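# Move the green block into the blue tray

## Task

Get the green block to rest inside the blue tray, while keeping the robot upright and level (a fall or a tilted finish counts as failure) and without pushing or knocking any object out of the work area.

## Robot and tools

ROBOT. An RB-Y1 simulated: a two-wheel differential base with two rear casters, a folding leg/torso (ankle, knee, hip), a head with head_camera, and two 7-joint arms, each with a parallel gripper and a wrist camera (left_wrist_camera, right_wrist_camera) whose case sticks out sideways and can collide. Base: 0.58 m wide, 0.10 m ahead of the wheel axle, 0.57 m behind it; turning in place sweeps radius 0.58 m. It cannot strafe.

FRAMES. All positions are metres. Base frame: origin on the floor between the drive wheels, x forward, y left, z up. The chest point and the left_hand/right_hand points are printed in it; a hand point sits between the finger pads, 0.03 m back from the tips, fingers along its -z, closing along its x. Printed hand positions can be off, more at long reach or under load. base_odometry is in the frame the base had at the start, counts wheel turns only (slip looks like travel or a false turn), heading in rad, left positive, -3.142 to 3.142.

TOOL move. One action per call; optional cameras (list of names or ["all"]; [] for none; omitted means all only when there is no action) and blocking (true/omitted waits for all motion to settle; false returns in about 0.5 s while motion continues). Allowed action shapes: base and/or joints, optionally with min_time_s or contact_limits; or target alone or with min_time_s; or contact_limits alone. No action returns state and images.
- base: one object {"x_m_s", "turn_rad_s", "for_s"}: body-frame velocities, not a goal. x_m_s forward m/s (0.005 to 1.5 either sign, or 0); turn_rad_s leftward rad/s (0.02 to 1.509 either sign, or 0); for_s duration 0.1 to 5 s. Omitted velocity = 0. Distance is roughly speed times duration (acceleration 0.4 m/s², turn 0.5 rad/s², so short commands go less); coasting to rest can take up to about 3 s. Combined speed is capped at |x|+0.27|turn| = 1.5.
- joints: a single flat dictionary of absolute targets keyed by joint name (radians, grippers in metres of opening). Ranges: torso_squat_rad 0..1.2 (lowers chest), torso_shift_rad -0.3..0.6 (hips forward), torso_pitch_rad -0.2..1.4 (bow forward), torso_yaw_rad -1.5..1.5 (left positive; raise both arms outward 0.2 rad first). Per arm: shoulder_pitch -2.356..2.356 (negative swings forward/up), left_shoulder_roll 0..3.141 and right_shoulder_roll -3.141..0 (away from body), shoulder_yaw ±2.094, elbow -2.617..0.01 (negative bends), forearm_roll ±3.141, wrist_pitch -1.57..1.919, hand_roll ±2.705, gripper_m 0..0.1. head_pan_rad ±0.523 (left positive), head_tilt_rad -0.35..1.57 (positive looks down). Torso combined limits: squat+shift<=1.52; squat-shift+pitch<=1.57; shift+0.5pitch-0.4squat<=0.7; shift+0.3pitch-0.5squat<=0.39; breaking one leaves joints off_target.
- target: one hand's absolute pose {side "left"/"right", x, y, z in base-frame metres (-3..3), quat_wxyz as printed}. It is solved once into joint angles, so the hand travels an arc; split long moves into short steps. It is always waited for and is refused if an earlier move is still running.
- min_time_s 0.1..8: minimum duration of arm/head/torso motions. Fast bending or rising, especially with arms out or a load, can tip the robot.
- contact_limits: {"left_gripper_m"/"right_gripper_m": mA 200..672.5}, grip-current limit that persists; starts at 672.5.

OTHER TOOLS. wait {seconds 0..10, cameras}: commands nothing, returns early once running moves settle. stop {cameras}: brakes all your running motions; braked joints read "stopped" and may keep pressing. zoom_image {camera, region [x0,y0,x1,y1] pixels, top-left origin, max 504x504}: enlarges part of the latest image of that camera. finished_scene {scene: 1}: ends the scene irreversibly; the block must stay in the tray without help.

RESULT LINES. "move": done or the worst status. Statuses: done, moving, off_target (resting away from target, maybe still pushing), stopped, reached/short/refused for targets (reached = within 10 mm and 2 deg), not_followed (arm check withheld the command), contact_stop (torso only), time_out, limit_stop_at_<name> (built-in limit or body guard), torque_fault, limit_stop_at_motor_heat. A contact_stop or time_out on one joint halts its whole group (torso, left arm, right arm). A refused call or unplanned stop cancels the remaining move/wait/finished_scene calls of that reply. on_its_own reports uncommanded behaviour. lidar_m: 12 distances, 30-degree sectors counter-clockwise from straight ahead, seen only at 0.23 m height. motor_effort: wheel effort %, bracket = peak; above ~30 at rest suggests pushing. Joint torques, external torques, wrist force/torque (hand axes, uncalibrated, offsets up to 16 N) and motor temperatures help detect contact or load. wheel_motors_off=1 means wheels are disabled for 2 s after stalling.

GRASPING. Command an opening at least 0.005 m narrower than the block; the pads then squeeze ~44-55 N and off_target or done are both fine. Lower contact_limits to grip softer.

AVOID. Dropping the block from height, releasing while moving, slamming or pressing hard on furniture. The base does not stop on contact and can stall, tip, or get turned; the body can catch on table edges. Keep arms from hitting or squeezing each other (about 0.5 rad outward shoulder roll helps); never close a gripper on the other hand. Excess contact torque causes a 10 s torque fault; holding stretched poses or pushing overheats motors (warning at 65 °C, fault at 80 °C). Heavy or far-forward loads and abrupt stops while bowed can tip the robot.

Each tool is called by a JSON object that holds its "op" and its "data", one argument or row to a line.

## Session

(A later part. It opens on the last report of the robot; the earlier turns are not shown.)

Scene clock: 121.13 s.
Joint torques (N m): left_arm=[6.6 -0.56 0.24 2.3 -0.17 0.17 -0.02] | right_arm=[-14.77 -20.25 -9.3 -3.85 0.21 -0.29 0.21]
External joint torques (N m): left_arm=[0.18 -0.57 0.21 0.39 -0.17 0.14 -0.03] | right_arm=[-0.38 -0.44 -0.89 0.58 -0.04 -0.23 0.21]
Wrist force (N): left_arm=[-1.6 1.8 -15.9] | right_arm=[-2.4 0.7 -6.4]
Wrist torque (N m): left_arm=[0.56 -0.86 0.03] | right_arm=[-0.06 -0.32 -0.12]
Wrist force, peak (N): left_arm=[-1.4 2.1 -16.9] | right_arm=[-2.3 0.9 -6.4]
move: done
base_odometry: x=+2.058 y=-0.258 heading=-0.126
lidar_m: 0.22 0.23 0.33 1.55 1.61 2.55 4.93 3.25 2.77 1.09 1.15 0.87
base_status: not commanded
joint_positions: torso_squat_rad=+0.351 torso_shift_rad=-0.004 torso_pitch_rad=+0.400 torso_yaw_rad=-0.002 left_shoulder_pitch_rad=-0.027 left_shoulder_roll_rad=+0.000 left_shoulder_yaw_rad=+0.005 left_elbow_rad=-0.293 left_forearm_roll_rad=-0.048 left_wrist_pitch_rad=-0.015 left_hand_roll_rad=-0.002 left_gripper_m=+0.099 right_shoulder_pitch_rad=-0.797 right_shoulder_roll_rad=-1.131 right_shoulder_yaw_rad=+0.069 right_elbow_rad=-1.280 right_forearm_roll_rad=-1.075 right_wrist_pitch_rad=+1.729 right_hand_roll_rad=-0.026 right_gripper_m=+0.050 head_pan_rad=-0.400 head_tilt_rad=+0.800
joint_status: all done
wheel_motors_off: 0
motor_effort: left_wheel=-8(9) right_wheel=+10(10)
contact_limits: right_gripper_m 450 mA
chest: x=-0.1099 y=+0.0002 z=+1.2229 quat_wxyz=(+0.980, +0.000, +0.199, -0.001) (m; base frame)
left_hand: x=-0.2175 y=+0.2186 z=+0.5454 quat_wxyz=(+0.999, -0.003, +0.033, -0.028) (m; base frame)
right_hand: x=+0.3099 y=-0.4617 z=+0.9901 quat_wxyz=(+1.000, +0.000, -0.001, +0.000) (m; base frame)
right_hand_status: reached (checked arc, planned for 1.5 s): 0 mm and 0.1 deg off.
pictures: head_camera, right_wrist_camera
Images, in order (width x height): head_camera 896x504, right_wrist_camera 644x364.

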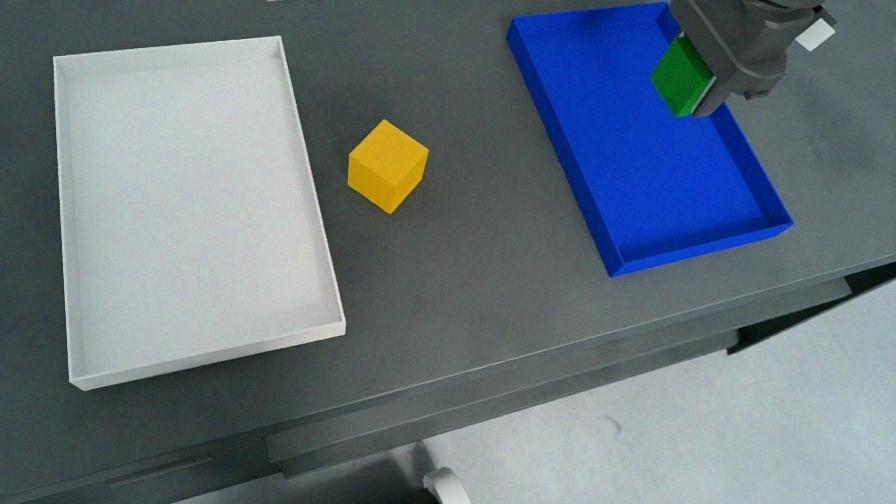

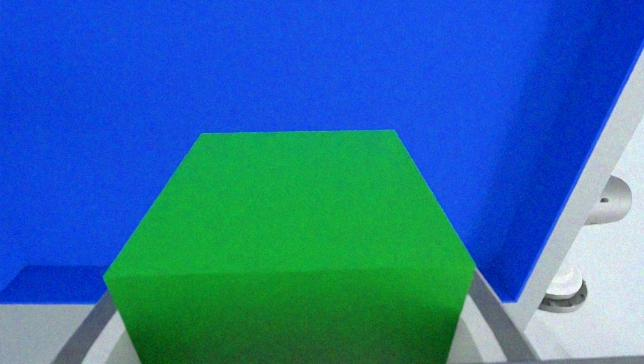

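{"op": "move", "data": {
  "target": {"side": "right", "x": 0.325, "y": -0.472, "z": 0.912, "quat_wxyz": [1, 0, 0, 0]},
  "min_time_s": 1.5,
  "cameras": ["head_camera", "right_wrist_camera"]
}}

Scene clock: 128.43 s.
Joint torques (N m): left_arm=[6.97 -0.76 0.27 2.2 -0.15 0.28 0.27] | right_arm=[-17.15 -17.33 -4.95 -4.16 0.63 -0.19 0.02]
External joint torques (N m): left_arm=[0.55 -0.77 0.24 0.3 -0.15 0.26 0.27] | right_arm=[-1.57 2.02 1.7 0.81 0.37 -0.12 0.02]
Wrist force (N): left_arm=[-1.4 2.0 -16.5] | right_arm=[-2.3 0.6 -6.3]
Wrist torque (N m): left_arm=[0.56 -0.85 0.04] | right_arm=[-0.05 -0.29 -0.13]
Wrist force, peak (N): left_arm=[-1.9 2.1 -16.8] | right_arm=[-2.5 0.7 -6.6]
move: done
base_odometry: x=+2.058 y=-0.258 heading=-0.126
lidar_m: 0.20 0.22 0.32 1.55 1.62 2.55 4.94 3.25 2.77 1.09 1.15 0.88
base_status: not commanded
joint_positions: torso_squat_rad=+0.351 torso_shift_rad=-0.004 torso_pitch_rad=+0.400 torso_yaw_rad=-0.002 left_shoulder_pitch_rad=-0.027 left_shoulder_roll_rad=+0.000 left_shoulder_yaw_rad=+0.005 left_elbow_rad=-0.293 left_forearm_roll_rad=-0.048 left_wrist_pitch_rad=-0.015 left_hand_roll_rad=-0.002 left_gripper_m=+0.099 right_shoulder_pitch_rad=-0.874 right_shoulder_roll_rad=-0.998 right_shoulder_yaw_rad=+0.160 right_elbow_rad=-0.971 right_forearm_roll_rad=-0.968 right_wrist_pitch_rad=+1.528 right_hand_roll_rad=+0.126 right_gripper_m=+0.050 head_pan_rad=-0.400 head_tilt_rad=+0.800
joint_status: all done
wheel_motors_off: 0
motor_effort: left_wheel=-8(10) right_wheel=+9(11)
contact_limits: right_gripper_m 450 mA
chest: x=-0.1099 y=+0.0002 z=+1.2229 quat_wxyz=(+0.980, +0.000, +0.199, -0.001) (m; base frame)
left_hand: x=-0.2175 y=+0.2186 z=+0.5454 quat_wxyz=(+0.999, -0.003, +0.033, -0.028) (m; base frame)
right_hand: x=+0.3247 y=-0.4719 z=+0.9124 quat_wxyz=(+1.000, -0.001, -0.002, +0.000) (m; base frame)
right_hand_status: reached (checked arc, planned for 1.5 s): 0 mm and 0.2 deg off.
pictures: head_camera, right_wrist_camera
Images, in order (width x height): head_camera 896x504, right_wrist_camera 644x364.

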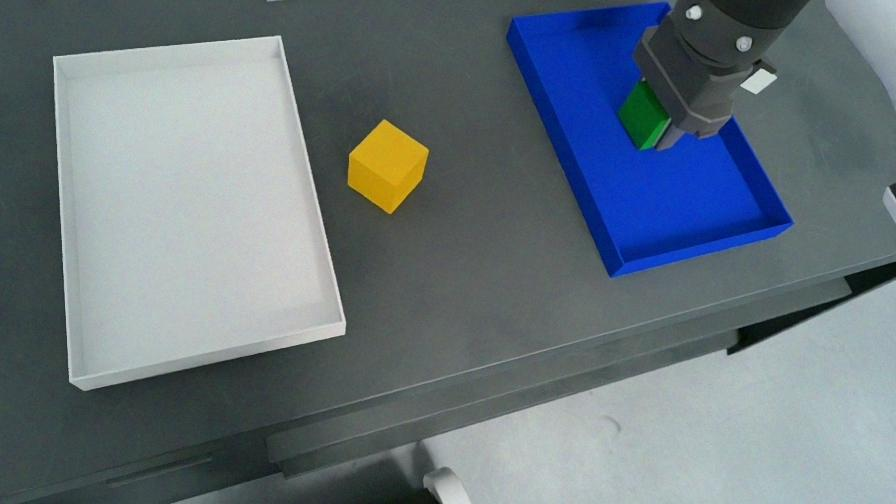

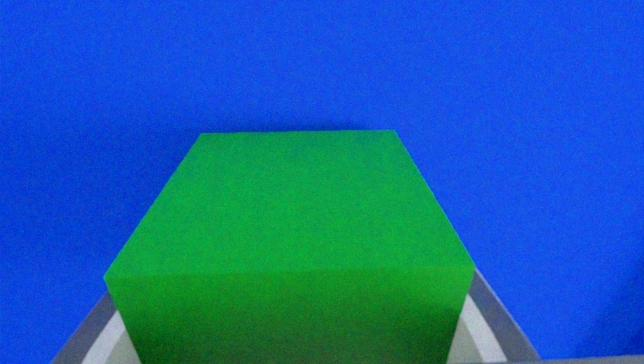

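{"op": "move", "data": {
  "target": {"side": "right", "x": 0.325, "y": -0.472, "z": 0.909, "quat_wxyz": [1, 0, 0, 0]}
}}

{"op": "move", "data": {
  "joints": {"right_gripper_m": 0.08}
}}

{"op": "move", "data": {
  "target": {"side": "right", "x": 0.325, "y": -0.472, "z": 1.0, "quat_wxyz": [1, 0, 0, 0]},
  "min_time_s": 1.2,
  "cameras": ["head_camera", "right_wrist_camera"]
}}

Scene clock: 132.13 s.
Joint torques (N m): left_arm=[6.74 -0.94 0.24 2.04 -0.09 0.25 -0.04] | right_arm=[-17.08 -17.51 -4.57 -4.61 0.51 -0.16 0.11]
External joint torques (N m): left_arm=[0.32 -0.95 0.21 0.14 -0.08 0.23 -0.04] | right_arm=[-1.43 1.8 1.94 0.38 0.25 -0.09 0.11]
Wrist force (N): left_arm=[-1.4 2.0 -16.3] | right_arm=[-2.6 0.9 -6.3]
Wrist torque (N m): left_arm=[0.55 -0.86 0.01] | right_arm=[-0.09 -0.33 -0.12]
Wrist force, peak (N): left_arm=[-1.7 1.8 -16.9] | right_arm=[-2.6 -0.5 -6.8]
move: done
base_odometry: x=+2.058 y=-0.258 heading=-0.126
lidar_m: 0.21 0.22 0.32 1.55 1.64 2.56 4.93 3.26 2.77 1.09 1.13 0.88
base_status: not commanded
joint_positions: torso_squat_rad=+0.351 torso_shift_rad=-0.004 torso_pitch_rad=+0.400 torso_yaw_rad=-0.002 left_shoulder_pitch_rad=-0.027 left_shoulder_roll_rad=+0.000 left_shoulder_yaw_rad=+0.005 left_elbow_rad=-0.293 left_forearm_roll_rad=-0.048 left_wrist_pitch_rad=-0.015 left_hand_roll_rad=-0.002 left_gripper_m=+0.099 right_shoulder_pitch_rad=-0.881 right_shoulder_roll_rad=-0.992 right_shoulder_yaw_rad=+0.164 right_elbow_rad=-0.951 right_forearm_roll_rad=-0.965 right_wrist_pitch_rad=+1.520 right_hand_roll_rad=+0.135 right_gripper_m=+0.050 head_pan_rad=-0.400 head_tilt_rad=+0.800
joint_status: all done
wheel_motors_off: 0
motor_effort: left_wheel=-9(9) right_wheel=+10(11)
contact_limits: right_gripper_m 450 mA
chest: x=-0.1099 y=+0.0002 z=+1.2229 quat_wxyz=(+0.980, +0.000, +0.199, -0.001) (m; base frame)
left_hand: x=-0.2175 y=+0.2186 z=+0.5454 quat_wxyz=(+0.999, -0.003, +0.033, -0.028) (m; base frame)
right_hand: x=+0.3250 y=-0.4721 z=+0.9092 quat_wxyz=(+1.000, +0.000, +0.000, +0.000) (m; base frame)
right_hand_status: reached (checked arc, planned for 0.2 s): 0 mm and 0.0 deg off.
pictures: none

Scene clock: 132.97 s.
Joint torques (N m): left_arm=[6.78 -0.35 0.31 2.01 -0.26 0.33 0.01] | right_arm=[-16.72 -17.74 -5.08 -4.63 0.57 -0.15 0.05]
External joint torques (N m): left_arm=[0.36 -0.36 0.28 0.11 -0.26 0.31 0] | right_arm=[-1.06 1.57 1.44 0.36 0.32 -0.08 0.05]
Wrist force (N): left_arm=[-1.6 2.3 -16.5] | right_arm=[-2.3 0.7 -5.4]
Wrist torque (N m): left_arm=[0.51 -0.87 0.02] | right_arm=[-0.06 -0.29 -0.12]
Wrist force, peak (N): left_arm=[-1.5 1.5 -16.7] | right_arm=[-2.3 0.8 -6.2]
move: done
base_odometry: x=+2.058 y=-0.258 heading=-0.126
lidar_m: 0.21 0.22 0.34 1.55 1.62 2.55 4.94 3.26 2.76 1.08 1.14 0.88
base_status: not commanded
joint_positions: torso_squat_rad=+0.351 torso_shift_rad=-0.004 torso_pitch_rad=+0.400 torso_yaw_rad=-0.002 left_shoulder_pitch_rad=-0.027 left_shoulder_roll_rad=+0.000 left_shoulder_yaw_rad=+0.005 left_elbow_rad=-0.293 left_forearm_roll_rad=-0.048 left_wrist_pitch_rad=-0.015 left_hand_roll_rad=-0.002 left_gripper_m=+0.099 right_shoulder_pitch_rad=-0.881 right_shoulder_roll_rad=-0.992 right_shoulder_yaw_rad=+0.164 right_elbow_rad=-0.951 right_forearm_roll_rad=-0.965 right_wrist_pitch_rad=+1.520 right_hand_roll_rad=+0.135 right_gripper_m=+0.080 head_pan_rad=-0.400 head_tilt_rad=+0.800
joint_status: all done
wheel_motors_off: 0
motor_effort: left_wheel=-8(9) right_wheel=+9(10)
contact_limits: right_gripper_m 450 mA
chest: x=-0.1099 y=+0.0002 z=+1.2229 quat_wxyz=(+0.980, +0.000, +0.199, -0.001) (m; base frame)
left_hand: x=-0.2175 y=+0.2186 z=+0.5454 quat_wxyz=(+0.999, -0.003, +0.033, -0.028) (m; base frame)
right_hand: x=+0.3250 y=-0.4721 z=+0.9092 quat_wxyz=(+1.000, +0.000, +0.000, +0.000) (m; base frame)
pictures: none

Scene clock: 134.50 s.
Joint torques (N m): left_arm=[6.61 -0.79 0.58 2.15 -0.01 0.36 -0.02] | right_arm=[-16.73 -20.01 -8.38 -5.29 0.34 0.05 -0.31]
External joint torques (N m): left_arm=[0.19 -0.8 0.55 0.24 0 0.34 -0.03] | right_arm=[-1.26 -0.19 -0.67 -0.64 0.09 0.1 -0.31]
Wrist force (N): left_arm=[-1.4 1.8 -16.4] | right_arm=[-2.3 0.7 -5.5]
Wrist torque (N m): left_arm=[0.57 -0.87 0.01] | right_arm=[-0.07 -0.30 0.04]
Wrist force, peak (N): left_arm=[-1.3 2.3 -16.9] | right_arm=[-2.7 0.7 -5.8]
move: done
base_odometry: x=+2.058 y=-0.258 heading=-0.126
lidar_m: 0.21 0.23 0.33 1.55 1.62 2.55 4.93 3.25 2.76 1.09 1.15 0.88
base_status: not commanded
joint_positions: torso_squat_rad=+0.351 torso_shift_rad=-0.004 torso_pitch_rad=+0.400 torso_yaw_rad=-0.002 left_shoulder_pitch_rad=-0.027 left_shoulder_roll_rad=+0.000 left_shoulder_yaw_rad=+0.005 left_elbow_rad=-0.293 left_forearm_roll_rad=-0.048 left_wrist_pitch_rad=-0.015 left_hand_roll_rad=-0.002 left_gripper_m=+0.099 right_shoulder_pitch_rad=-0.904 right_shoulder_roll_rad=-1.124 right_shoulder_yaw_rad=+0.099 right_elbow_rad=-1.144 right_forearm_roll_rad=-1.047 right_wrist_pitch_rad=+1.739 right_hand_roll_rad=+0.047 right_gripper_m=+0.080 head_pan_rad=-0.400 head_tilt_rad=+0.800
joint_status: all done
wheel_motors_off: 0
motor_effort: left_wheel=-9(10) right_wheel=+7(11)
contact_limits: right_gripper_m 450 mA
chest: x=-0.1099 y=+0.0002 z=+1.2229 quat_wxyz=(+0.980, +0.000, +0.199, -0.001) (m; base frame)
left_hand: x=-0.2175 y=+0.2186 z=+0.5454 quat_wxyz=(+0.999, -0.003, +0.033, -0.028) (m; base frame)
right_hand: x=+0.3250 y=-0.4720 z=+0.9999 quat_wxyz=(+1.000, +0.000, +0.000, +0.000) (m; base frame)
right_hand_status: reached (checked arc, planned for 1.2 s): 0 mm and 0.0 deg off.
pictures: head_camera, right_wrist_camera
Images, in order (width x height): head_camera 896x504, right_wrist_camera 644x364.

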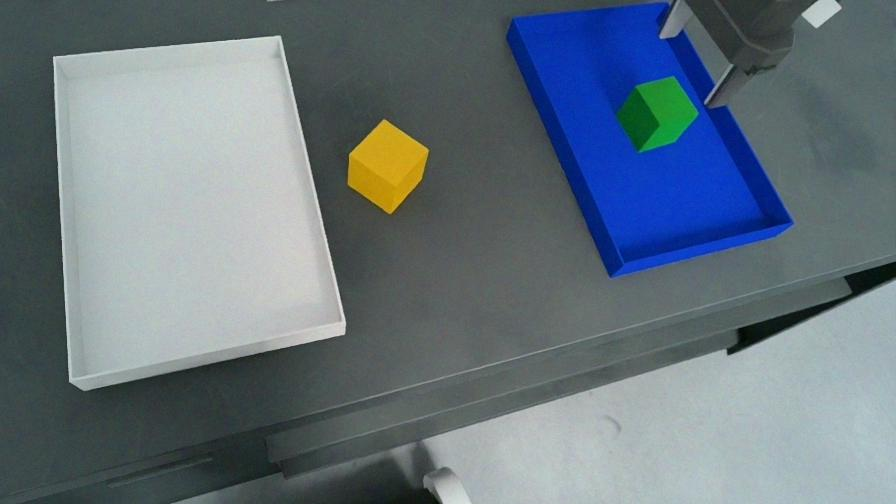

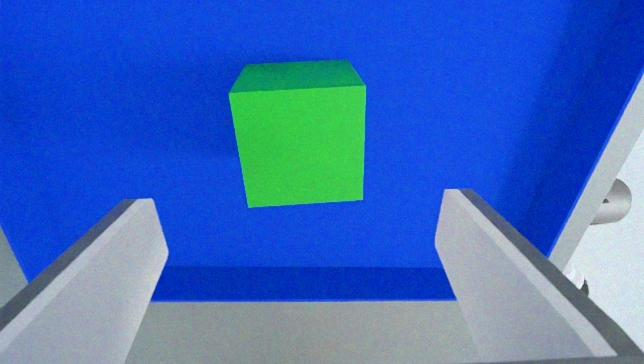

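{"op": "finished_scene", "data": {

}}

The scene is finished: the task was done.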